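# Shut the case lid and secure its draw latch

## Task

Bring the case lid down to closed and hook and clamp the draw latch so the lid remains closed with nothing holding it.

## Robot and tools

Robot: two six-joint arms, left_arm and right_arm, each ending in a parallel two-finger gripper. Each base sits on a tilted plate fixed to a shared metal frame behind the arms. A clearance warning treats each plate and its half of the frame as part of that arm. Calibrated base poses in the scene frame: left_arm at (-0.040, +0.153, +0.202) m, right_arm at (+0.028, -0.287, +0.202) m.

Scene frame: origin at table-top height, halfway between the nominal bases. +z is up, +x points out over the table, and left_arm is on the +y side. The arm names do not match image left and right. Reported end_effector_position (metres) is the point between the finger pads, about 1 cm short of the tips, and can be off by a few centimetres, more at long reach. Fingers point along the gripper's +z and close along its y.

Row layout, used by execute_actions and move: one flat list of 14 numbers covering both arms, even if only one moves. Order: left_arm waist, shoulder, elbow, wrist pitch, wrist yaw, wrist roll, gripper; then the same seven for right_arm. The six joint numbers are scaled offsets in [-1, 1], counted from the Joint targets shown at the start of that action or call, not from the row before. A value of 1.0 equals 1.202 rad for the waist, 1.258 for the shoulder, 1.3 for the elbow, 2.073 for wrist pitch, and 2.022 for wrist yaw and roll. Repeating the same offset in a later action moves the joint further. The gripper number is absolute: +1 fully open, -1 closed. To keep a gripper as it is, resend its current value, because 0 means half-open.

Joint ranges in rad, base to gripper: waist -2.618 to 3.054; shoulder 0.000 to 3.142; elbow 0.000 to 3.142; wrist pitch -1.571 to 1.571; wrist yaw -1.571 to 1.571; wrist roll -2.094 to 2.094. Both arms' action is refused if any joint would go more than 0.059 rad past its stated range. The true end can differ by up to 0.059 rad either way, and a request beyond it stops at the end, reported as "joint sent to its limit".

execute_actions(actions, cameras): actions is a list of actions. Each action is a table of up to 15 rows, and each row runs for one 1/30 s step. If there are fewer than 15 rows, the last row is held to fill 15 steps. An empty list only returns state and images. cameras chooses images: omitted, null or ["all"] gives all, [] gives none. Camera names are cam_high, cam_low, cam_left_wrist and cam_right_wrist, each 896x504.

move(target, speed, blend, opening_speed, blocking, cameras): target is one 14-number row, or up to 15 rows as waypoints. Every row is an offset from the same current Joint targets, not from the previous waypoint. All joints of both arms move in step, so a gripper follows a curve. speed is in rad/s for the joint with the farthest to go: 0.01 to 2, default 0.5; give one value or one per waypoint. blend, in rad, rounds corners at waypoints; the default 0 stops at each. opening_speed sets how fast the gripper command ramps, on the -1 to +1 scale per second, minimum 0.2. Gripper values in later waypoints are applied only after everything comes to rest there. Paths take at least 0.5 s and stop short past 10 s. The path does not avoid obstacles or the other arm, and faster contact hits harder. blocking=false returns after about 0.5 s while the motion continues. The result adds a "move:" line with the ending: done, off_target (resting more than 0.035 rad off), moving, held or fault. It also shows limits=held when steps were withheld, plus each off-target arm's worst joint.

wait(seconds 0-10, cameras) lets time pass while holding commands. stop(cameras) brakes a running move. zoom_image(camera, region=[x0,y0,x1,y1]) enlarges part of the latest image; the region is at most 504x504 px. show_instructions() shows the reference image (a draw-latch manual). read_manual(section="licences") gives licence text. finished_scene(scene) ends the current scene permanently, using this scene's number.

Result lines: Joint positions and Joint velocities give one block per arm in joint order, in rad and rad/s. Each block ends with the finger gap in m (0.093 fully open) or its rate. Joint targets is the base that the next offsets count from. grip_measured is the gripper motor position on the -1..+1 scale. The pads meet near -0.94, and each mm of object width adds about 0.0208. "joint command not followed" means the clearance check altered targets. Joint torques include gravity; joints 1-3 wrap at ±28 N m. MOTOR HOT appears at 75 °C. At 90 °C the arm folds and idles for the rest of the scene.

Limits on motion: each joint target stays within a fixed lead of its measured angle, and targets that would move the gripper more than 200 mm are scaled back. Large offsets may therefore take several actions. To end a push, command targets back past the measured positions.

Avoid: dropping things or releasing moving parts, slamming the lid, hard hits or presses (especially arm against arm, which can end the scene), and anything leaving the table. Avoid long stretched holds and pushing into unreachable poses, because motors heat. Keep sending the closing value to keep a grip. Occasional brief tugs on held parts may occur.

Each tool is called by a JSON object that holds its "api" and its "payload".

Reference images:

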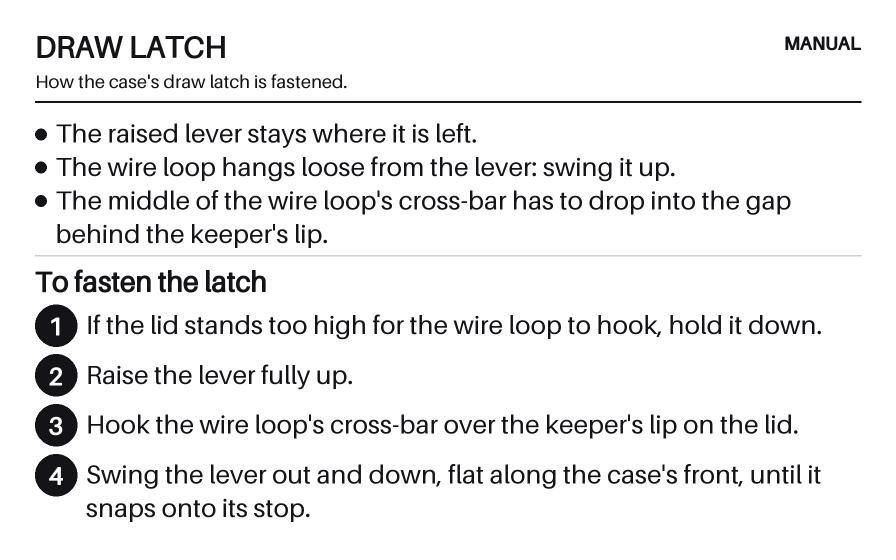

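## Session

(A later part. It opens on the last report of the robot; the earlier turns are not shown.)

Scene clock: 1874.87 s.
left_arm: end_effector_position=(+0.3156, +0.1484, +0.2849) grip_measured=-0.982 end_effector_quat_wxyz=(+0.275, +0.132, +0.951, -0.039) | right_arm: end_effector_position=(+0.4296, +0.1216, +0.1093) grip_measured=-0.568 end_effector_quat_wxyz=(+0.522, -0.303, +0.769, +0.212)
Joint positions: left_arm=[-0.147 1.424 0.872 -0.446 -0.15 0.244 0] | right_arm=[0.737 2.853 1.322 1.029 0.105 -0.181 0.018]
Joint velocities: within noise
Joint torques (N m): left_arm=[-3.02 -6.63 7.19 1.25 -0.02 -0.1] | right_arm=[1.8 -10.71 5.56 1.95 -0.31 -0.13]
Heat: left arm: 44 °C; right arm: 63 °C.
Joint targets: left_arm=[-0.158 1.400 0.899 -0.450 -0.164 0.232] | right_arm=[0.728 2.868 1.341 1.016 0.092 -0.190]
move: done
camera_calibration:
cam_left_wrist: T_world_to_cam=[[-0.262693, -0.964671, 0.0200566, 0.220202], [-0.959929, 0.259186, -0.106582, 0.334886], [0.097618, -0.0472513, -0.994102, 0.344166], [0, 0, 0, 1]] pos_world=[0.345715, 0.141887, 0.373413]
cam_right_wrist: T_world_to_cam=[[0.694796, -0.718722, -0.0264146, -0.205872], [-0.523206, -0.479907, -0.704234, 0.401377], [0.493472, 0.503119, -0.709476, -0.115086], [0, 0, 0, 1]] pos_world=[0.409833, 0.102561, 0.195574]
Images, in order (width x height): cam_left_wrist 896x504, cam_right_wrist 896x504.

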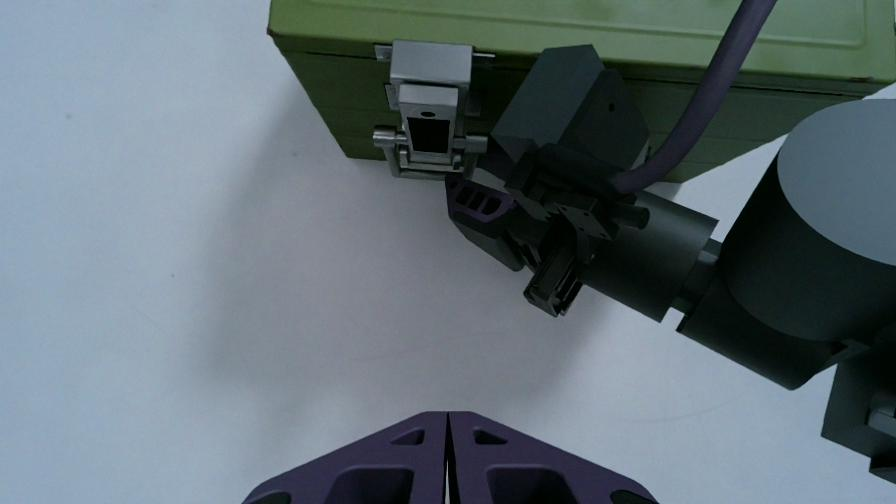

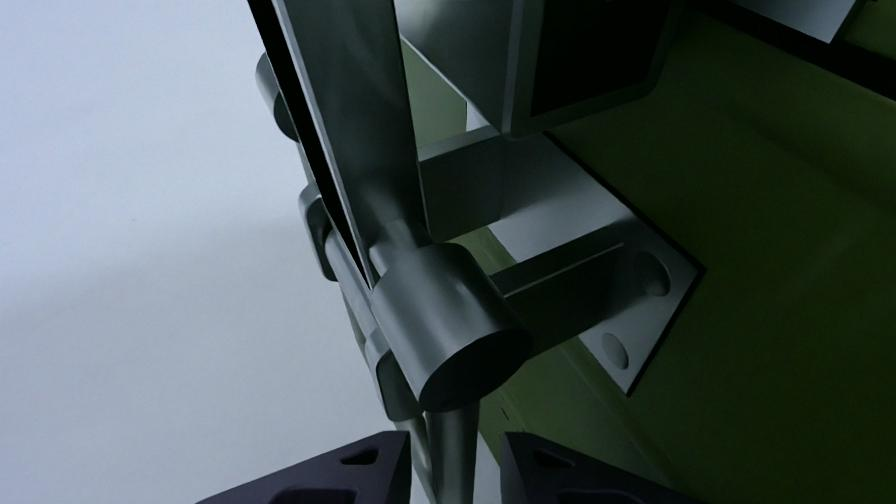

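{"api": "move", "payload": {"target": [[0,0,0,0,0,0,-1, 0,0,0,0,0,0,-0.72],[0,0,0,0,0,0,-1, 0.0449,-0.0715,-0.0615,0.0077,0.0232,0.1810,-0.72],[0,0,0,0,0,0,-1, 0.0824,-0.1264,-0.1123,0.0048,0.0420,0.5173,-0.72],[0,0,0,0,0,0,-1, 0.0982,-0.19,-0.1638,-0.0029,0.0514,0.8046,-0.72],[0,0,0,0,0,0,-1, 0.0994,-0.275,-0.1758,-0.0444,0.0514,0.9941,-0.72]], "speed": 0.6, "cameras": ["cam_right_wrist"]}}

{"api": "move", "payload": {"target": [[0,0,0,0,0,0,-1, -0.0092,-0.0302,0.0062,-0.0222,-0.0049,0.0742,-0.72],[0,0,0,0,0,0,-1, -0.0183,-0.0397,0.0331,-0.0434,-0.0089,0.1088,-0.72],[0,0,0,0,0,0,-1, -0.0363,-0.0540,0.0486,-0.0612,-0.0186,0.1208,-0.6],[0,0,0,0,0,0,-1, -0.0579,-0.0593,0.0679,-0.0755,-0.0299,0.1208,-0.6]], "speed": 0.35, "cameras": ["cam_left_wrist","cam_right_wrist"]}}

Scene clock: 1888.70 s.
left_arm: end_effector_position=(+0.3156, +0.1484, +0.2849) grip_measured=-0.982 end_effector_quat_wxyz=(+0.275, +0.132, +0.951, -0.039) | right_arm: end_effector_position=(+0.3914, +0.1224, +0.1862) grip_measured=-0.718 end_effector_quat_wxyz=(+0.115, +0.461, +0.690, +0.546)
Joint positions: left_arm=[-0.147 1.424 0.872 -0.446 -0.15 0.244 0] | right_arm=[0.843 2.562 1.115 0.923 0.187 1.81 0.011]
Joint velocities: within noise
Joint torques (N m): left_arm=[-3.03 -6.58 7.21 1.25 -0.02 -0.09] | right_arm=[2.41 -14.89 4.21 2.04 -0.02 0.05]
Heat: left arm: 44 °C; right arm: 64 °C.
Joint targets: left_arm=[-0.158 1.400 0.899 -0.450 -0.164 0.232] | right_arm=[0.847 2.522 1.112 0.924 0.197 1.820]
move: off_target (right_arm); right_arm: the shoulder is farthest, 0.040 rad from its target
camera_calibration:
cam_right_wrist: T_world_to_cam=[[-0.506526, 0.038385, -0.86137, 0.356243], [-0.767398, 0.435398, 0.470669, 0.200747], [0.393106, 0.899419, -0.191084, -0.147821], [0, 0, 0, 1]] pos_world=[0.392609, 0.0318741, 0.184126]
Images, in order (width x height): cam_right_wrist 896x504.

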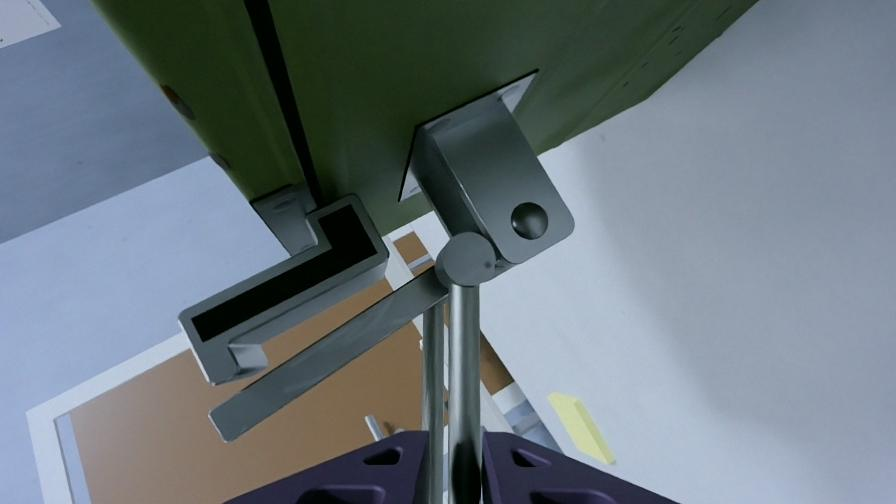

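Scene clock: 1891.57 s.
left_arm: end_effector_position=(+0.3156, +0.1484, +0.2849) grip_measured=-0.982 end_effector_quat_wxyz=(+0.275, +0.132, +0.951, -0.039) | right_arm: end_effector_position=(+0.4144, +0.1164, +0.2057) grip_measured=-0.601 end_effector_quat_wxyz=(+0.032, +0.554, +0.631, +0.542)
Joint positions: left_arm=[-0.147 1.424 0.872 -0.446 -0.15 0.244 0] | right_arm=[0.797 2.489 1.169 0.762 0.139 2.064 0.016]
Joint velocities: within noise
Joint torques (N m): left_arm=[-3.02 -6.6 7.19 1.25 -0.02 -0.1] | right_arm=[0.51 -14.91 7.58 2.06 -0.2 -0.04]
Heat: left arm: 44 °C; right arm: 64 °C.
Joint targets: left_arm=[-0.158 1.400 0.899 -0.450 -0.164 0.232] | right_arm=[0.778 2.447 1.200 0.768 0.136 2.064]
move: off_target (right_arm); target 3's new numbers were sent with right_arm's shoulder 0.042 rad from that target; right_arm: the shoulder is farthest, 0.041 rad from its target
camera_calibration:
cam_left_wrist: T_world_to_cam=[[-0.262693, -0.964671, 0.0200566, 0.220202], [-0.959929, 0.259186, -0.106582, 0.334886], [0.097618, -0.0472513, -0.994102, 0.344166], [0, 0, 0, 1]] pos_world=[0.345715, 0.141887, 0.373413]
cam_right_wrist: T_world_to_cam=[[-0.658364, 0.218301, -0.720348, 0.397888], [-0.608157, 0.409628, 0.679964, 0.105788], [0.443512, 0.885748, -0.136923, -0.178258], [0, 0, 0, 1]] pos_world=[0.40535, 0.0276986, 0.190278]
Images, in order (width x height): cam_left_wrist 896x504, cam_right_wrist 896x504.

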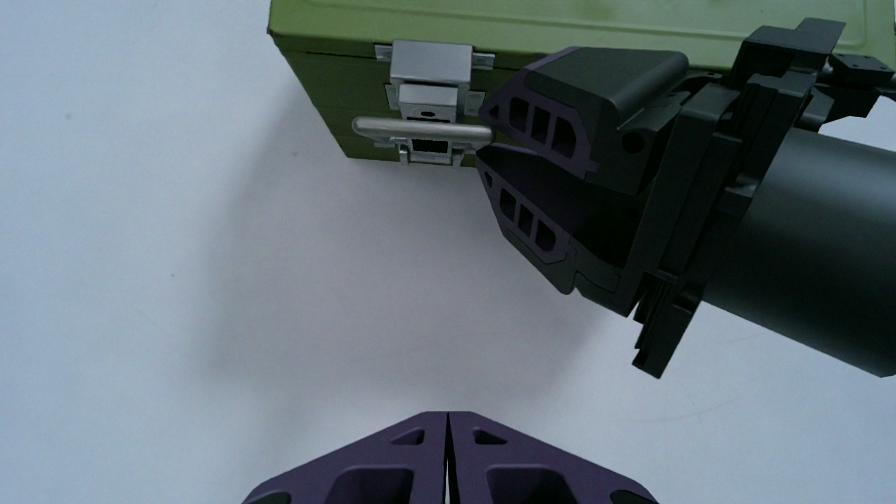

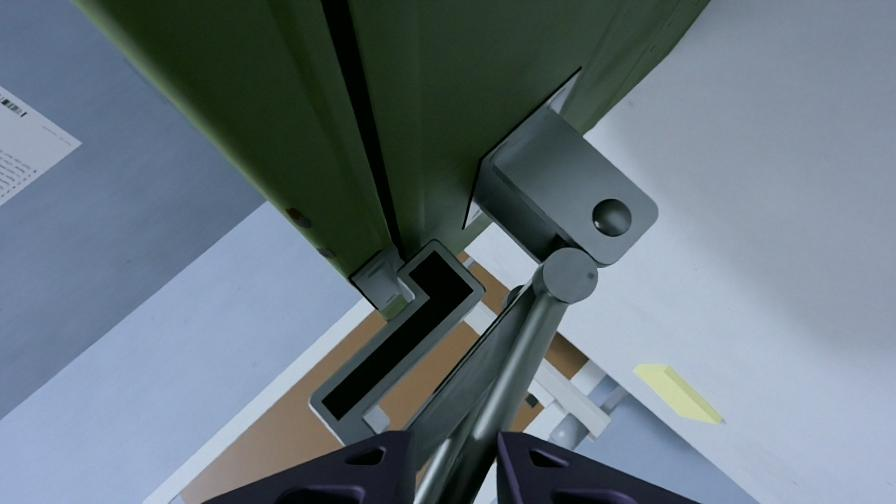

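{"api": "move", "payload": {"target": [0.1019,0.2401,-0.0740,0.2276,0.0801,0.0843,-1, 0,0,0,0,0,0,-0.6], "speed": 0.5, "cameras": ["cam_left_wrist","cam_right_wrist"]}}

Scene clock: 1900.43 s.
left_arm: end_effector_position=(+0.3662, +0.1444, +0.2208) grip_measured=-0.982 end_effector_quat_wxyz=(+0.328, +0.160, +0.929, -0.055) | right_arm: end_effector_position=(+0.4143, +0.1165, +0.2056) grip_measured=-0.601 end_effector_quat_wxyz=(+0.032, +0.554, +0.632, +0.542)
Joint positions: left_arm=[-0.045 1.694 0.805 -0.005 -0.02 0.391 0] | right_arm=[0.797 2.489 1.17 0.76 0.138 2.064 0.016]
Joint velocities: within noise
Joint torques (N m): left_arm=[-1.5 -5.31 4.07 1.64 0.44 0.15] | right_arm=[0.62 -14.91 7.57 2.03 -0.19 -0.02]
Heat: left arm: 44 °C; right arm: 65 °C.
Joint targets: left_arm=[-0.035 1.702 0.803 0.021 -0.002 0.403] | right_arm=[0.778 2.447 1.201 0.767 0.136 2.064]
move: off_target (right_arm); right_arm: the shoulder is farthest, 0.042 rad from its target
camera_calibration:
cam_left_wrist: T_world_to_cam=[[-0.32753, -0.944682, 0.0173351, 0.252433], [-0.923112, 0.316031, -0.219064, 0.380844], [0.201468, -0.0877524, -0.975556, 0.239005], [0, 0, 0, 1]] pos_world=[0.386089, 0.139083, 0.312216]
cam_right_wrist: T_world_to_cam=[[-0.658996, 0.217563, -0.719994, 0.398009], [-0.608079, 0.409288, 0.680238, 0.105693], [0.442679, 0.886087, -0.137424, -0.177919], [0, 0, 0, 1]] pos_world=[0.405317, 0.0278008, 0.190217]
Images, in order (width x height): cam_left_wrist 896x504, cam_right_wrist 896x504.

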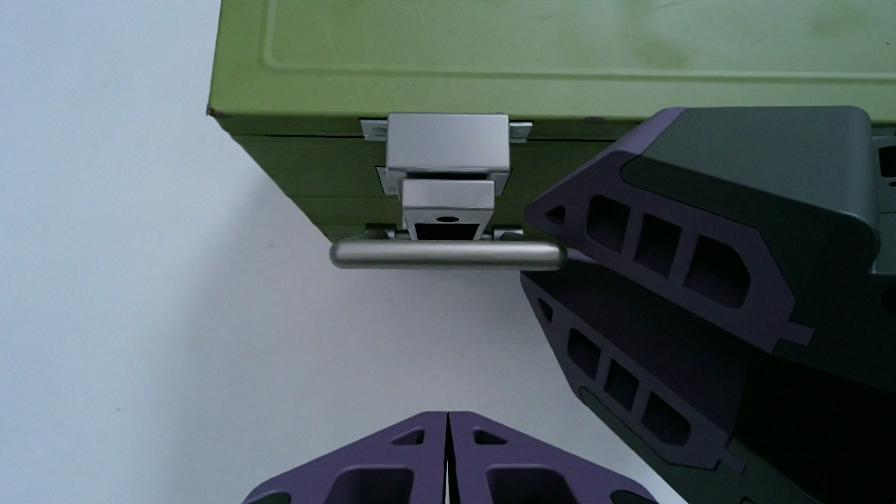

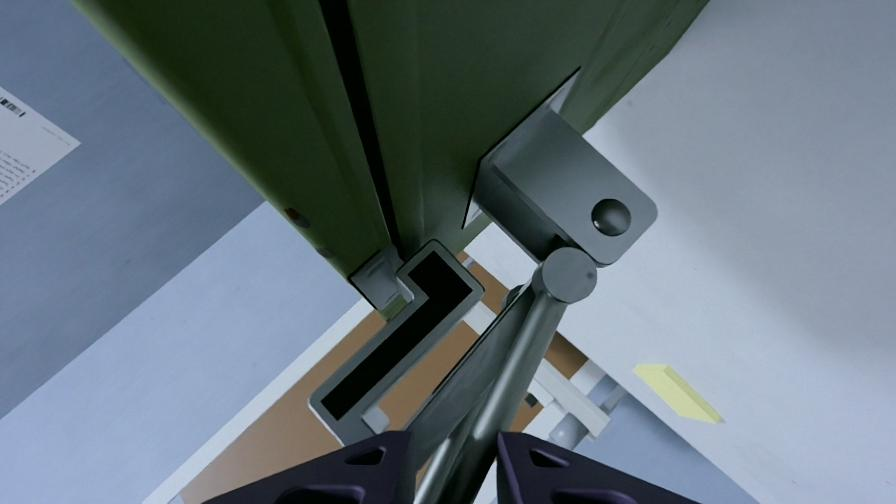

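{"api": "move", "payload": {"target": [-0.0333,0.0851,0.1046,-0.0092,-0.0143,-0.0153,-1, 0,0,0,0,0,0,-0.6], "speed": 0.2, "cameras": ["cam_left_wrist","cam_right_wrist"]}}

Scene clock: 1908.23 s.
left_arm: end_effector_position=(+0.3944, +0.1347, +0.2191) grip_measured=-0.982 end_effector_quat_wxyz=(+0.333, +0.165, +0.927, -0.059) | right_arm: end_effector_position=(+0.4143, +0.1165, +0.2056) grip_measured=-0.601 end_effector_quat_wxyz=(+0.032, +0.554, +0.632, +0.542)
Joint positions: left_arm=[-0.063 1.797 0.912 -0.002 -0.02 0.384 0] | right_arm=[0.797 2.489 1.17 0.76 0.138 2.064 0.016]
Joint velocities: within noise
Joint torques (N m): left_arm=[-4.05 -5.76 6.49 1.45 0.1 -0.1] | right_arm=[0.7 -15.01 7.56 2.11 -0.19 -0.04]
Heat: left arm: 44 °C; right arm: 65 °C.
Joint targets: left_arm=[-0.076 1.809 0.939 0.002 -0.031 0.372] | right_arm=[0.778 2.447 1.201 0.767 0.136 2.064]
move: off_target (right_arm); right_arm: the shoulder is farthest, 0.042 rad from its target
camera_calibration:
cam_left_wrist: T_world_to_cam=[[-0.337608, -0.941089, 0.01932, 0.255522], [-0.91757, 0.324453, -0.229773, 0.408606], [0.209968, -0.0953005, -0.973053, 0.227943], [0, 0, 0, 1]] pos_world=[0.41333, 0.129618, 0.31075]
cam_right_wrist: T_world_to_cam=[[-0.658996, 0.217563, -0.719994, 0.398009], [-0.608079, 0.409288, 0.680238, 0.105693], [0.442679, 0.886087, -0.137424, -0.177919], [0, 0, 0, 1]] pos_world=[0.405317, 0.0278008, 0.190217]
Images, in order (width x height): cam_left_wrist 896x504, cam_right_wrist 896x504.

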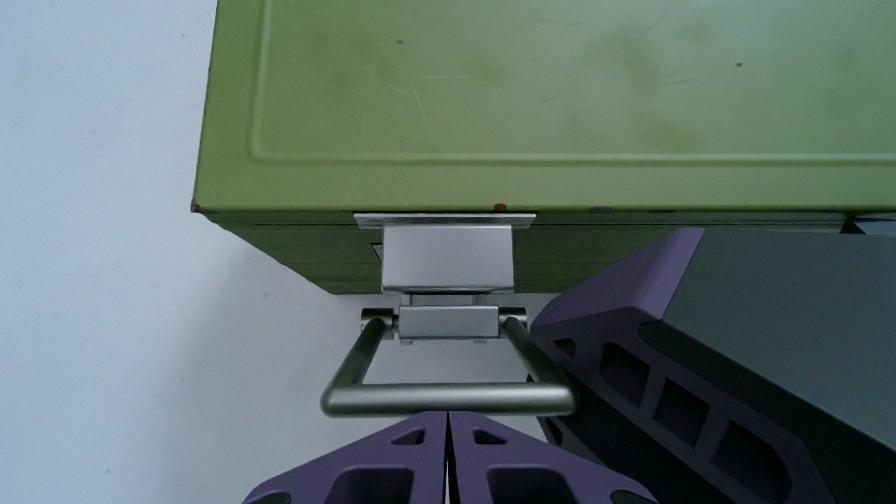

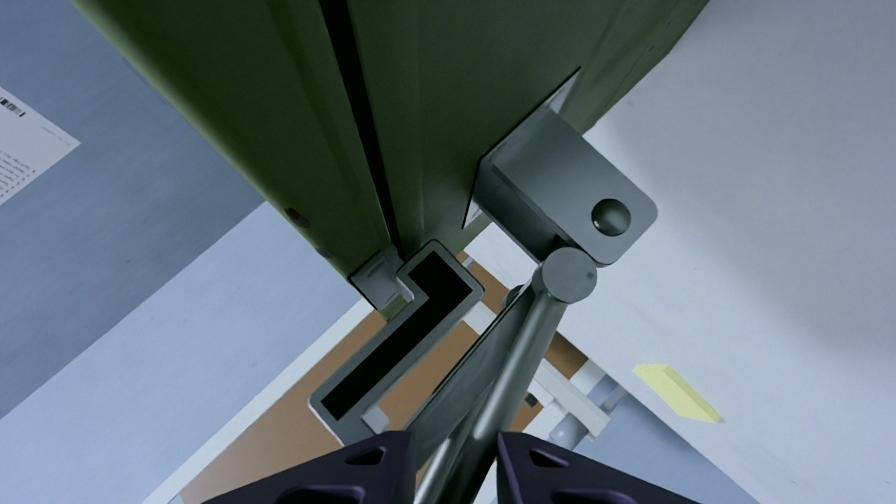

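{"api": "move", "payload": {"target": [-0.003,0.004,0.012,-0.002,-0.001,-0.001,-1, 0.0449,-0.1256,-0.1769,0.0209,0.0223,0,-0.5], "speed": 0.3, "cameras": ["cam_left_wrist","cam_right_wrist"]}}

Scene clock: 1916.63 s.
left_arm: end_effector_position=(+0.3995, +0.1356, +0.2240) grip_measured=-0.982 end_effector_quat_wxyz=(+0.339, +0.162, +0.925, -0.058) | right_arm: end_effector_position=(+0.3856, +0.0899, +0.2317) grip_measured=-0.501 end_effector_quat_wxyz=(+0.038, +0.551, +0.632, +0.544)
Joint positions: left_arm=[-0.063 1.797 0.927 -0.002 -0.02 0.382 0] | right_arm=[0.825 2.324 0.977 0.793 0.168 2.069 0.021]
Joint velocities: within noise
Joint torques (N m): left_arm=[-4.45 -5.38 6.65 1.43 0.08 -0.1] | right_arm=[2.5 -13.16 4.42 2.18 -0.06 -0.09]
Heat: left arm: 44 °C; right arm: 66 °C.
Joint targets: left_arm=[-0.079 1.814 0.955 -0.002 -0.033 0.370] | right_arm=[0.832 2.289 0.970 0.811 0.181 2.064]
move: done
camera_calibration:
cam_left_wrist: T_world_to_cam=[[-0.332463, -0.94296, 0.0171529, 0.25674], [-0.916239, 0.318624, -0.242868, 0.417282], [0.22355, -0.0964609, -0.969908, 0.225732], [0, 0, 0, 1]] pos_world=[0.417224, 0.130914, 0.31588]
cam_right_wrist: T_world_to_cam=[[-0.649074, 0.216676, -0.729215, 0.402076], [-0.615297, 0.414154, 0.670735, 0.0859294], [0.447339, 0.884041, -0.135497, -0.140051], [0, 0, 0, 1]] pos_world=[0.376499, 0.00110274, 0.216588]
Images, in order (width x height): cam_left_wrist 896x504, cam_right_wrist 896x504.

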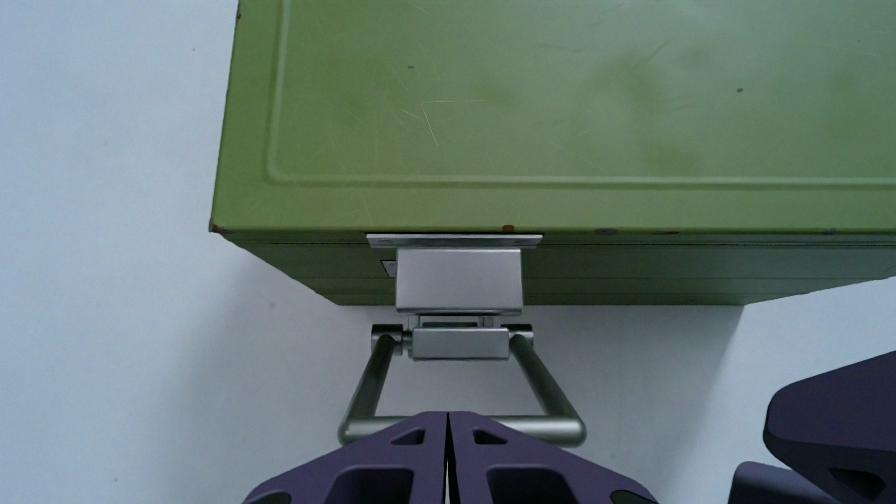

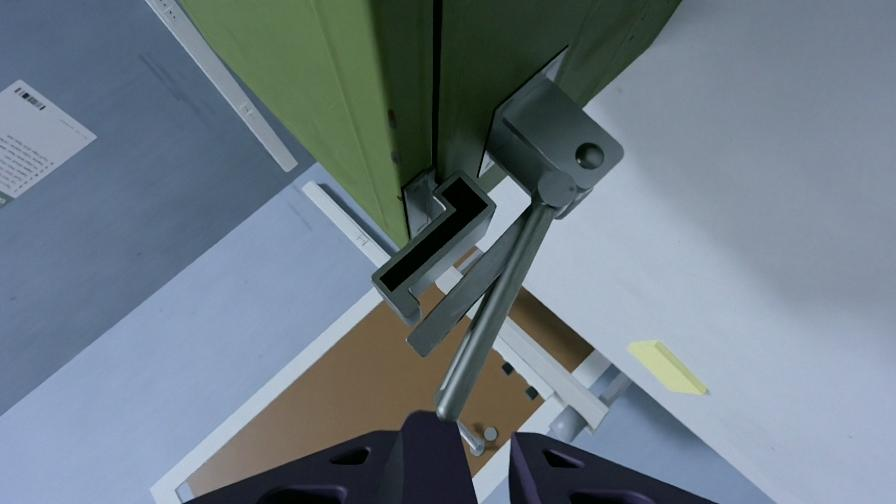

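{"api": "move", "payload": {"target": [0.004,-0.0016,-0.0192,0.0096,0.001,0,-1, 0,0,0,0,0,0,-0.5], "speed": 0.1, "cameras": ["cam_left_wrist","cam_right_wrist"]}}

Scene clock: 1934.70 s.
left_arm: end_effector_position=(+0.3995, +0.1356, +0.2240) grip_measured=-0.982 end_effector_quat_wxyz=(+0.339, +0.162, +0.925, -0.058) | right_arm: end_effector_position=(+0.3858, +0.0897, +0.2318) grip_measured=-0.501 end_effector_quat_wxyz=(+0.038, +0.551, +0.632, +0.544)
Joint positions: left_arm=[-0.063 1.797 0.927 -0.002 -0.02 0.381 0] | right_arm=[0.825 2.324 0.977 0.794 0.17 2.069 0.021]
Joint velocities: within noise
Joint torques (N m): left_arm=[-3.97 -5.56 4.6 1.63 0.11 -0.11] | right_arm=[2.54 -13.26 4.19 2.15 -0.03 -0.12]
Heat: left arm: 45 °C; right arm: 68 °C.
Joint targets: left_arm=[-0.074 1.812 0.930 0.018 -0.031 0.370] | right_arm=[0.832 2.289 0.970 0.811 0.181 2.064]
move: done
camera_calibration:
cam_left_wrist: T_world_to_cam=[[-0.332187, -0.943053, 0.0173993, 0.256587], [-0.916352, 0.318301, -0.242866, 0.41737], [0.223498, -0.0966209, -0.969904, 0.225774], [0, 0, 0, 1]] pos_world=[0.417233, 0.13094, 0.31588]
cam_right_wrist: T_world_to_cam=[[-0.648511, 0.217282, -0.729536, 0.402052], [-0.615132, 0.414944, 0.670398, 0.0859872], [0.448382, 0.883522, -0.135438, -0.140372], [0, 0, 0, 1]] pos_world=[0.376569, 0.000983527, 0.216654]
Images, in order (width x height): cam_left_wrist 896x504, cam_right_wrist 896x504.

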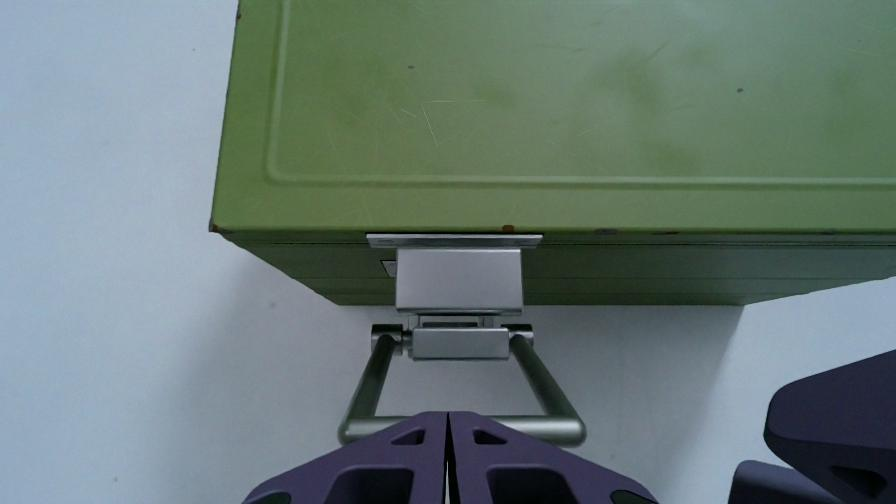

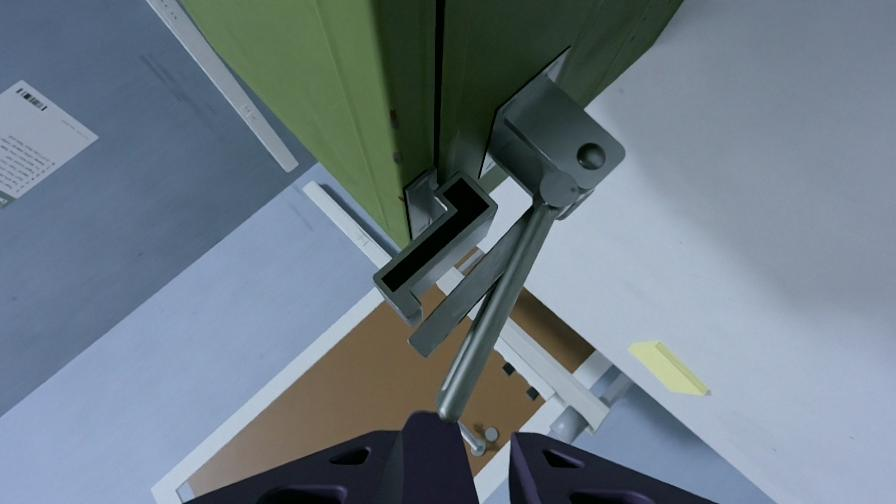

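{"api": "move", "payload": {"target": [0.0,0.0,-0.0223,0.0106,0.000,0,-1, 0,0,0,0,0,0,-0.5], "speed": 0.1, "cameras": ["cam_left_wrist","cam_right_wrist"]}}

Scene clock: 1943.17 s.
left_arm: end_effector_position=(+0.4005, +0.1351, +0.2237) grip_measured=-0.982 end_effector_quat_wxyz=(+0.348, +0.160, +0.922, -0.056) | right_arm: end_effector_position=(+0.3858, +0.0897, +0.2318) grip_measured=-0.501 end_effector_quat_wxyz=(+0.038, +0.551, +0.632, +0.544)
Joint positions: left_arm=[-0.063 1.797 0.911 0.033 -0.02 0.381 0] | right_arm=[0.825 2.324 0.977 0.794 0.17 2.069 0.021]
Joint velocities: within noise
Joint torques (N m): left_arm=[-3.88 -5.53 3.43 1.53 0.1 -0.11] | right_arm=[2.58 -12.96 4.42 2.18 -0.01 -0.06]
Heat: left arm: 45 °C; right arm: 69 °C.
Joint targets: left_arm=[-0.074 1.812 0.901 0.040 -0.031 0.370] | right_arm=[0.832 2.289 0.970 0.811 0.181 2.064]
move: done
camera_calibration:
cam_left_wrist: T_world_to_cam=[[-0.328689, -0.944356, 0.0124589, 0.25636], [-0.91303, 0.314356, -0.259915, 0.421398], [0.241536, -0.0968064, -0.965551, 0.217103], [0, 0, 0, 1]] pos_world=[0.416574, 0.130643, 0.315958]
cam_right_wrist: T_world_to_cam=[[-0.648511, 0.217282, -0.729536, 0.402052], [-0.615132, 0.414944, 0.670398, 0.0859872], [0.448382, 0.883522, -0.135438, -0.140372], [0, 0, 0, 1]] pos_world=[0.376569, 0.000983527, 0.216654]
Images, in order (width x height): cam_left_wrist 896x504, cam_right_wrist 896x504.

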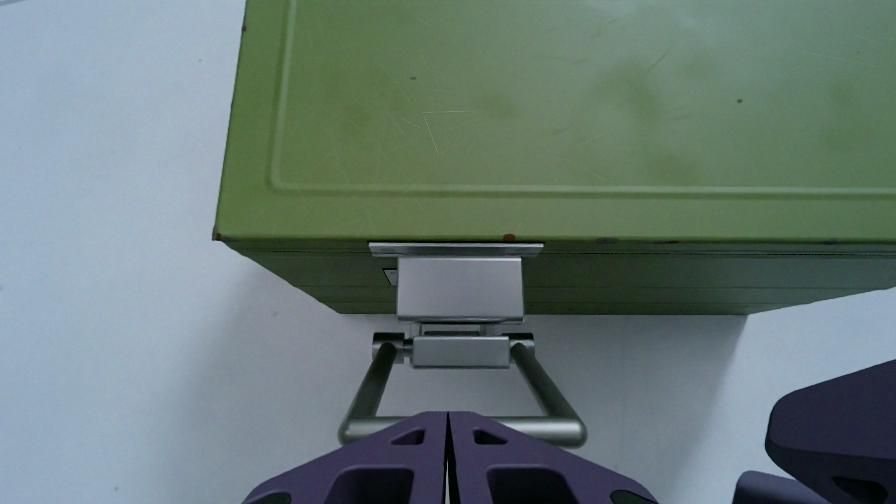

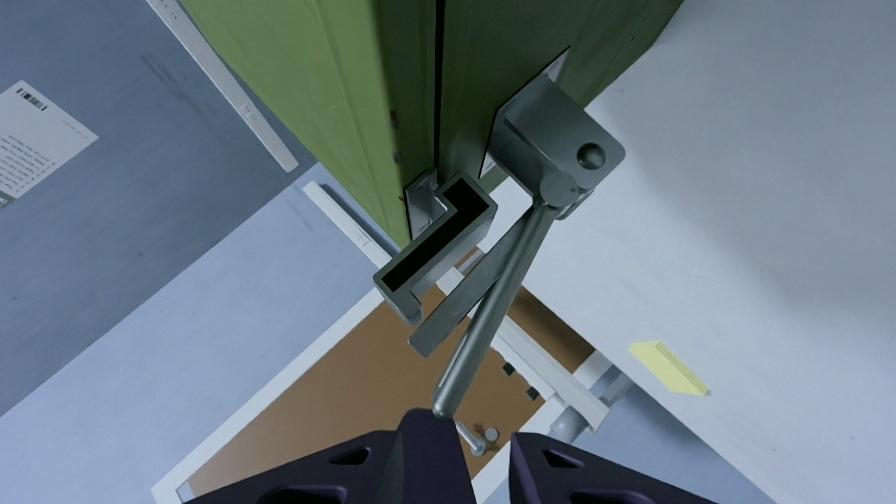

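{"api": "move", "payload": {"target": [0.0,0.0120,0.0,0.0,0.000,0,-1, 0,0,0,0,0,0,-0.5], "speed": 0.1, "cameras": ["cam_left_wrist","cam_right_wrist"]}}

Scene clock: 1949.40 s.
left_arm: end_effector_position=(+0.4026, +0.1343, +0.2242) grip_measured=-0.982 end_effector_quat_wxyz=(+0.352, +0.160, +0.920, -0.056) | right_arm: end_effector_position=(+0.3858, +0.0897, +0.2318) grip_measured=-0.501 end_effector_quat_wxyz=(+0.038, +0.551, +0.632, +0.544)
Joint positions: left_arm=[-0.065 1.801 0.911 0.046 -0.02 0.381 0] | right_arm=[0.825 2.324 0.977 0.794 0.17 2.069 0.021]
Joint velocities: within noise
Joint torques (N m): left_arm=[-3.7 -4.55 3.51 1.41 0.11 -0.1] | right_arm=[2.67 -13.15 4.57 2.16 -0.03 -0.14]
Heat: left arm: 44 °C; right arm: 69 °C.
Joint targets: left_arm=[-0.075 1.827 0.901 0.040 -0.031 0.370] | right_arm=[0.832 2.289 0.970 0.811 0.181 2.064]
move: done
camera_calibration:
cam_left_wrist: T_world_to_cam=[[-0.328345, -0.944505, 0.0100064, 0.256647], [-0.910717, 0.313753, -0.268614, 0.424796], [0.250568, -0.0973111, -0.963196, 0.21292], [0, 0, 0, 1]] pos_world=[0.417787, 0.129843, 0.316621]
cam_right_wrist: T_world_to_cam=[[-0.648511, 0.217282, -0.729536, 0.402052], [-0.615132, 0.414944, 0.670398, 0.0859872], [0.448382, 0.883522, -0.135438, -0.140372], [0, 0, 0, 1]] pos_world=[0.376569, 0.000983527, 0.216654]
Images, in order (width x height): cam_left_wrist 896x504, cam_right_wrist 896x504.

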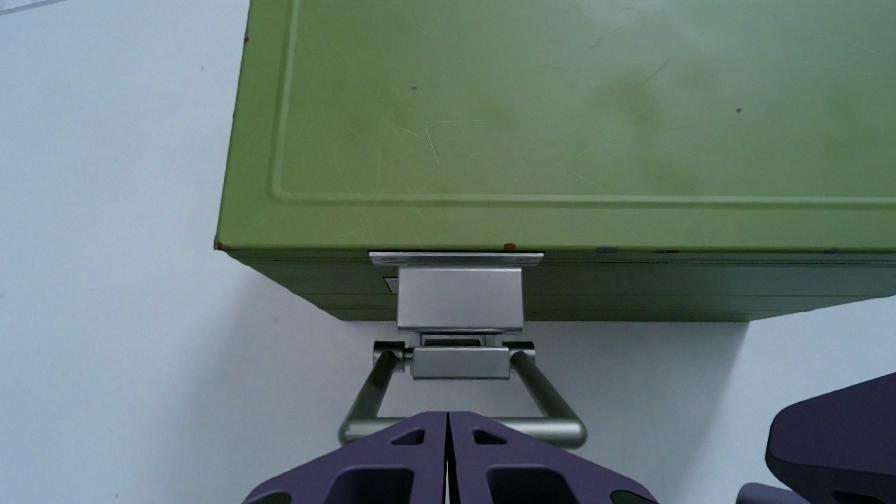

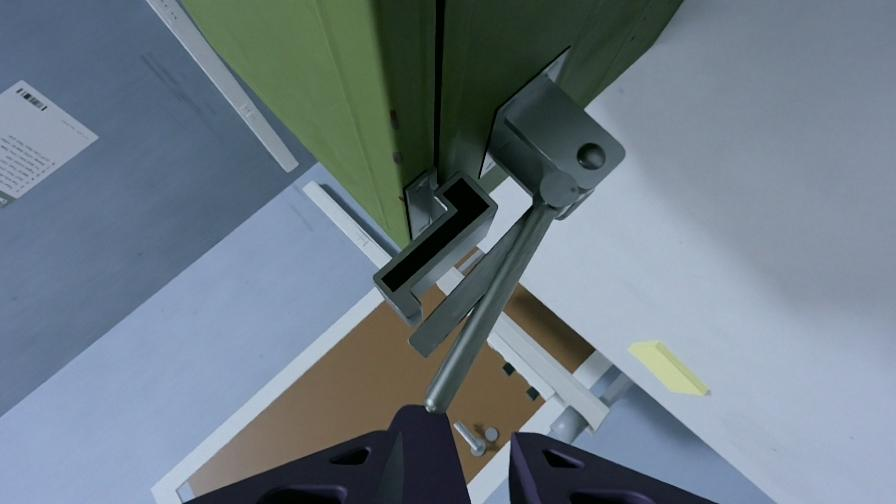

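{"api": "move", "payload": {"target": [-0.0116,0.0260,0.0790,-0.0230,-0.0045,-0.004,-1, 0,0,0,0,0,0,-0.5], "speed": 0.15, "cameras": ["cam_left_wrist","cam_right_wrist"]}}

Scene clock: 1959.70 s.
left_arm: end_effector_position=(+0.4146, +0.1303, +0.2248) grip_measured=-0.982 end_effector_quat_wxyz=(+0.346, +0.161, +0.922, -0.058) | right_arm: end_effector_position=(+0.3858, +0.0897, +0.2318) grip_measured=-0.501 end_effector_quat_wxyz=(+0.038, +0.551, +0.632, +0.544)
Joint positions: left_arm=[-0.074 1.844 0.979 0.007 -0.023 0.374 0] | right_arm=[0.825 2.324 0.977 0.794 0.17 2.069 0.021]
Joint velocities: within noise
Joint torques (N m): left_arm=[-4.42 -5.93 6.39 1.31 0.04 -0.09] | right_arm=[2.61 -13.18 4.41 2.16 0 -0.12]
Heat: left arm: 43 °C; right arm: 70 °C.
Joint targets: left_arm=[-0.088 1.860 1.004 -0.008 -0.040 0.362] | right_arm=[0.832 2.289 0.970 0.811 0.181 2.064]
move: done
camera_calibration:
cam_left_wrist: T_world_to_cam=[[-0.331804, -0.943214, 0.0159217, 0.256751], [-0.913062, 0.316863, -0.256742, 0.435012], [0.237118, -0.0997255, -0.966349, 0.216614], [0, 0, 0, 1]] pos_world=[0.431021, 0.125934, 0.316923]
cam_right_wrist: T_world_to_cam=[[-0.648511, 0.217282, -0.729536, 0.402052], [-0.615132, 0.414944, 0.670398, 0.0859872], [0.448382, 0.883522, -0.135438, -0.140372], [0, 0, 0, 1]] pos_world=[0.376569, 0.000983527, 0.216654]
Images, in order (width x height): cam_left_wrist 896x504, cam_right_wrist 896x504.

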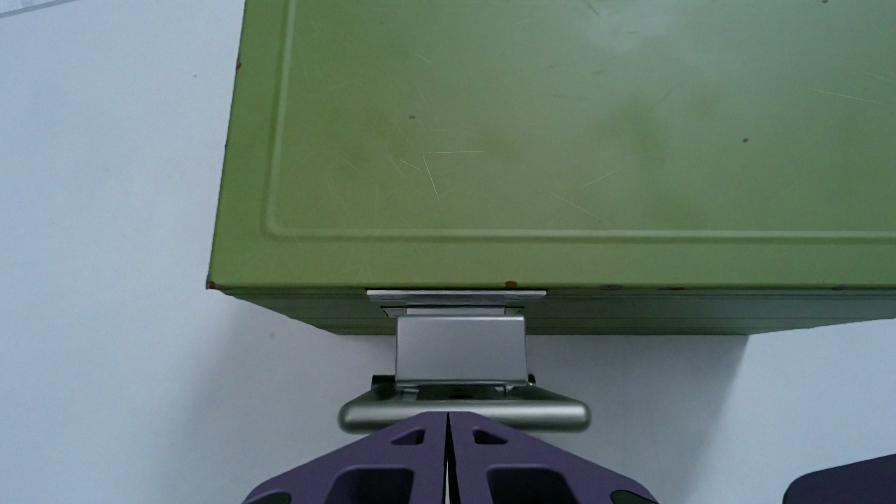

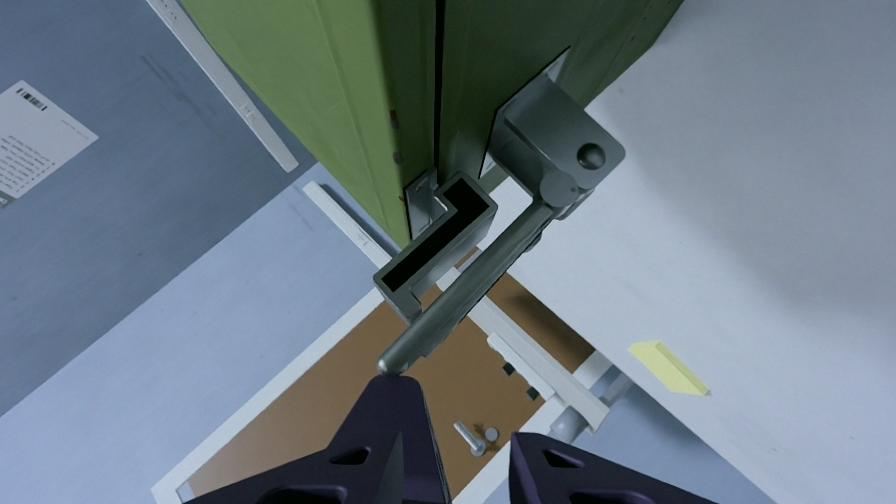

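{"api": "move", "payload": {"target": [-0.0108,0.0420,0.0495,-0.0077,-0.0035,-0.0045,-1, 0,0,0,0,0,0,-0.5], "speed": 0.12, "cameras": ["cam_left_wrist","cam_right_wrist"]}}

Scene clock: 1965.40 s.
left_arm: end_effector_position=(+0.4254, +0.1237, +0.2198) grip_measured=-0.982 end_effector_quat_wxyz=(+0.337, +0.163, +0.925, -0.059) | right_arm: end_effector_position=(+0.3858, +0.0897, +0.2318) grip_measured=-0.501 end_effector_quat_wxyz=(+0.038, +0.551, +0.632, +0.544)
Joint positions: left_arm=[-0.086 1.899 1.041 -0.018 -0.033 0.365 0] | right_arm=[0.825 2.324 0.977 0.794 0.17 2.069 0.021]
Joint velocities: within noise
Joint torques (N m): left_arm=[-4.57 -6.54 6.64 1.4 0.04 -0.1] | right_arm=[2.61 -13.15 4.57 2.16 -0.05 -0.12]
Heat: left arm: 43 °C; right arm: 70 °C.
Joint targets: left_arm=[-0.101 1.913 1.068 -0.024 -0.047 0.353] | right_arm=[0.832 2.289 0.970 0.811 0.181 2.064]
move: done
camera_calibration:
cam_left_wrist: T_world_to_cam=[[-0.335635, -0.94179, 0.0195016, 0.254877], [-0.916067, 0.321505, -0.239701, 0.442621], [0.219478, -0.0983167, -0.970651, 0.216878], [0, 0, 0, 1]] pos_world=[0.443416, 0.119059, 0.311639]
cam_right_wrist: T_world_to_cam=[[-0.648511, 0.217282, -0.729536, 0.402052], [-0.615132, 0.414944, 0.670398, 0.0859872], [0.448382, 0.883522, -0.135438, -0.140372], [0, 0, 0, 1]] pos_world=[0.376569, 0.000983527, 0.216654]
Images, in order (width x height): cam_left_wrist 896x504, cam_right_wrist 896x504.

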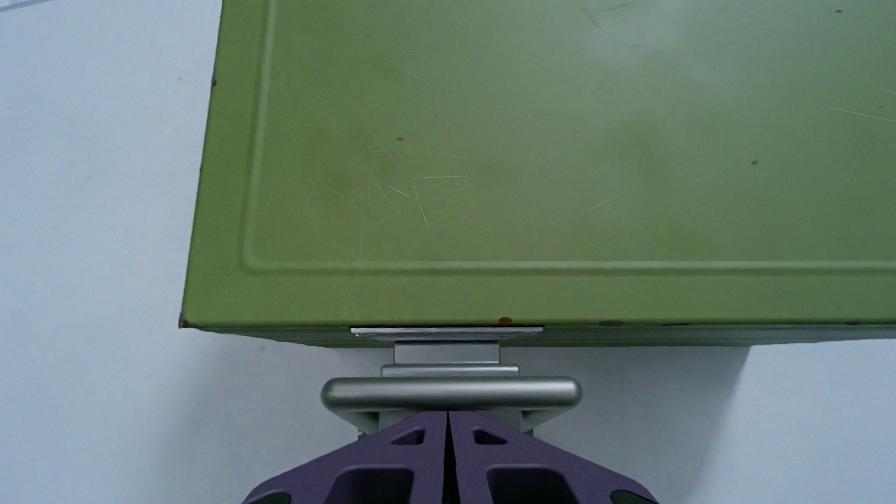

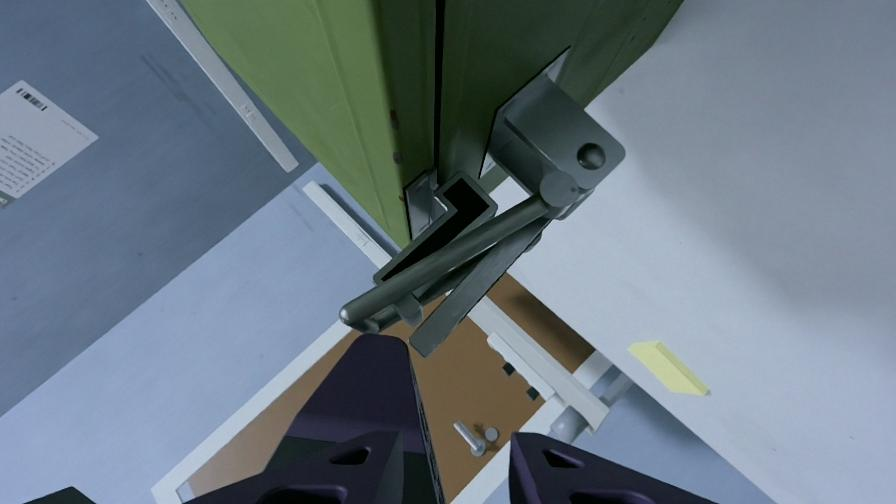

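{"api": "move", "payload": {"target": [-0.0075,0.0342,0.0515,-0.0087,-0.0025,-0.0035,-1, 0,0,0,0,0,0,-0.5], "speed": 0.12, "cameras": ["cam_left_wrist","cam_right_wrist"]}}

Scene clock: 1971.20 s.
left_arm: end_effector_position=(+0.4400, +0.1196, +0.2221) grip_measured=-0.982 end_effector_quat_wxyz=(+0.340, +0.163, +0.924, -0.059) | right_arm: end_effector_position=(+0.3858, +0.0897, +0.2318) grip_measured=-0.501 end_effector_quat_wxyz=(+0.038, +0.551, +0.632, +0.544)
Joint positions: left_arm=[-0.095 1.942 1.107 -0.037 -0.038 0.357 0] | right_arm=[0.825 2.324 0.977 0.794 0.17 2.069 0.021]
Joint velocities: within noise
Joint torques (N m): left_arm=[-4.75 -6.89 6.76 1.4 0.05 -0.1] | right_arm=[2.39 -13.03 4.41 2.18 -0.04 -0.11]
Heat: left arm: 43 °C; right arm: 70 °C.
Joint targets: left_arm=[-0.110 1.956 1.135 -0.041 -0.053 0.346] | right_arm=[0.832 2.289 0.970 0.811 0.181 2.064]
move: done
camera_calibration:
cam_left_wrist: T_world_to_cam=[[-0.334281, -0.942286, 0.0187877, 0.255514], [-0.915369, 0.319857, -0.244522, 0.458893], [0.2244, -0.0989368, -0.969462, 0.213112], [0, 0, 0, 1]] pos_world=[0.457647, 0.115072, 0.314013]
cam_right_wrist: T_world_to_cam=[[-0.648511, 0.217282, -0.729536, 0.402052], [-0.615132, 0.414944, 0.670398, 0.0859872], [0.448382, 0.883522, -0.135438, -0.140372], [0, 0, 0, 1]] pos_world=[0.376569, 0.000983527, 0.216654]
Images, in order (width x height): cam_left_wrist 896x504, cam_right_wrist 896x504.

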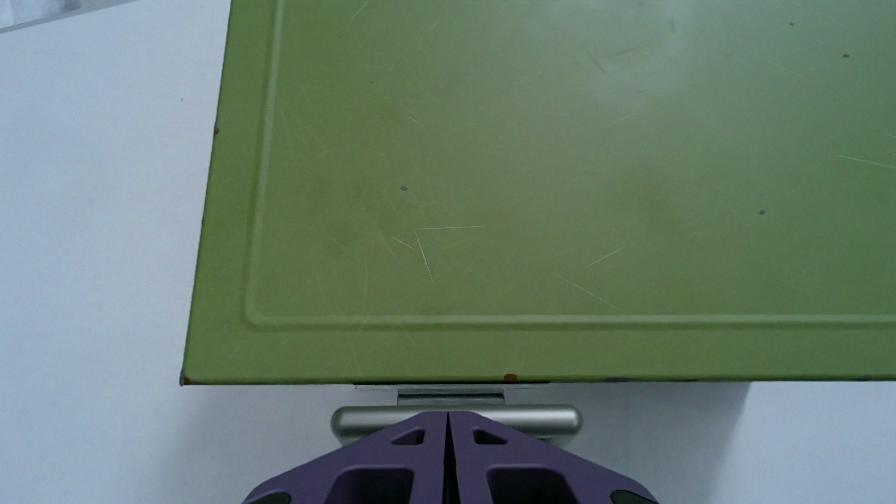

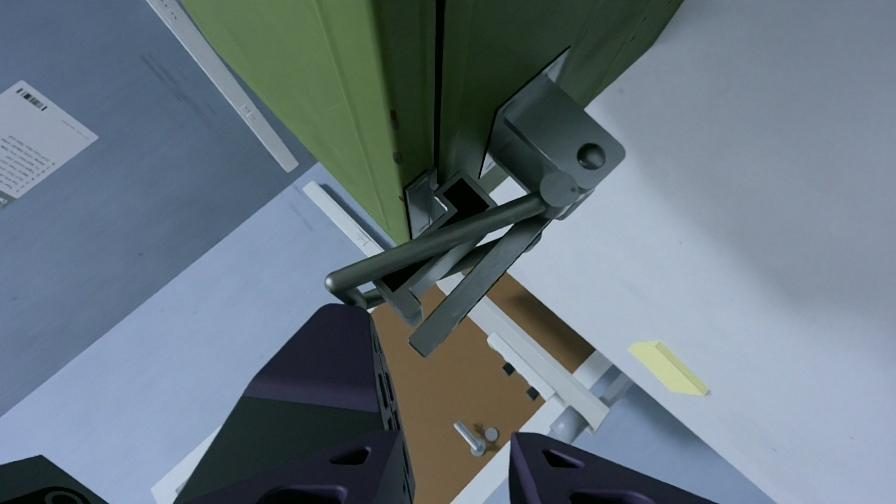

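{"api": "move", "payload": {"target": [-0.001,0.0485,0.0362,0.0045,-0.001,0,-1, 0,0,0,0,0,0,-0.5], "speed": 0.12, "cameras": ["cam_left_wrist","cam_right_wrist"]}}

Scene clock: 1989.07 s.
left_arm: end_effector_position=(+0.4502, +0.1155, +0.2121) grip_measured=-0.982 end_effector_quat_wxyz=(+0.334, +0.164, +0.926, -0.060) | right_arm: end_effector_position=(+0.3858, +0.0898, +0.2318) grip_measured=-0.501 end_effector_quat_wxyz=(+0.038, +0.551, +0.631, +0.544)
Joint positions: left_arm=[-0.097 2.002 1.156 -0.038 -0.039 0.357 0] | right_arm=[0.825 2.324 0.977 0.794 0.17 2.069 0.021]
Joint velocities: within noise
Joint torques (N m): left_arm=[-4.88 -7.13 6.54 1.48 0.05 -0.09] | right_arm=[2.56 -13.31 4.53 2.12 -0.05 -0.11]
Heat: left arm: 43 °C; right arm: 70 °C.
Joint targets: left_arm=[-0.112 2.017 1.182 -0.032 -0.055 0.346] | right_arm=[0.832 2.289 0.970 0.811 0.181 2.064]
move: done
camera_calibration:
cam_left_wrist: T_world_to_cam=[[-0.337137, -0.941229, 0.0206622, 0.256007], [-0.916999, 0.32333, -0.233604, 0.465116], [0.213194, -0.0977037, -0.972112, 0.206261], [0, 0, 0, 1]] pos_world=[0.468847, 0.110727, 0.303872]
cam_right_wrist: T_world_to_cam=[[-0.64832, 0.217542, -0.729628, 0.402057], [-0.61526, 0.414798, 0.670371, 0.0860155], [0.448482, 0.883526, -0.135077, -0.140514], [0, 0, 0, 1]] pos_world=[0.376602, 0.00100481, 0.216709]
Images, in order (width x height): cam_left_wrist 896x504, cam_right_wrist 896x504.

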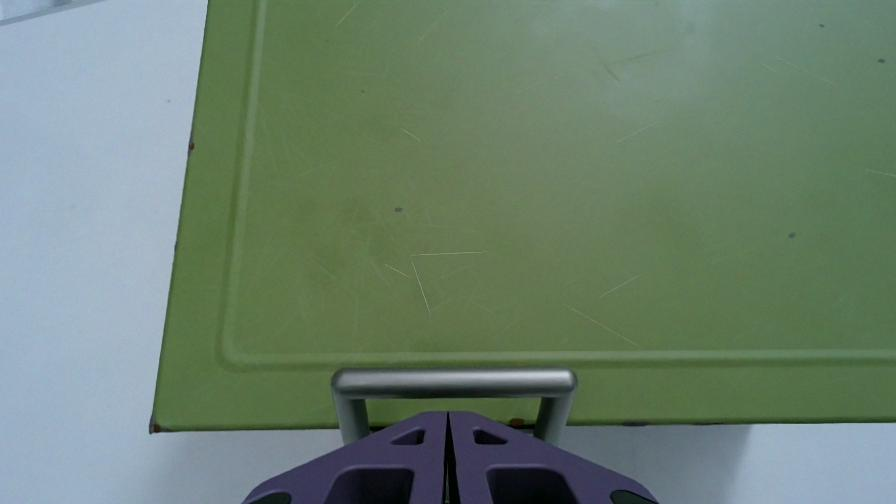

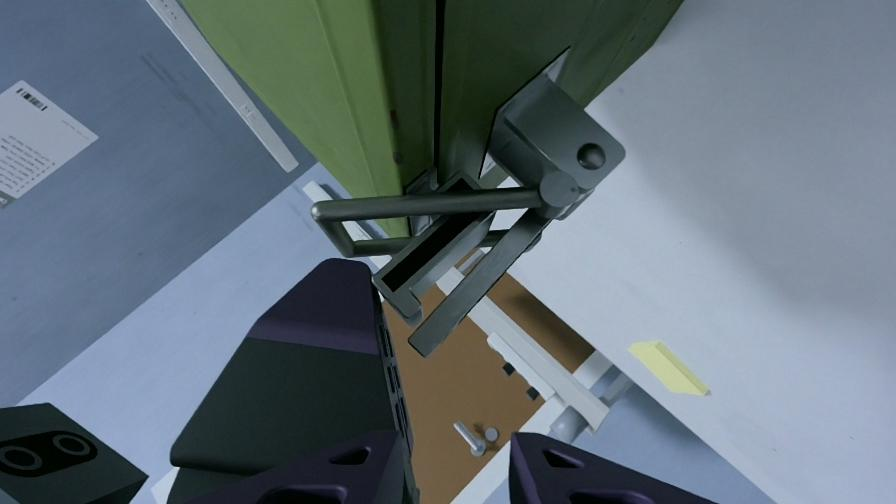

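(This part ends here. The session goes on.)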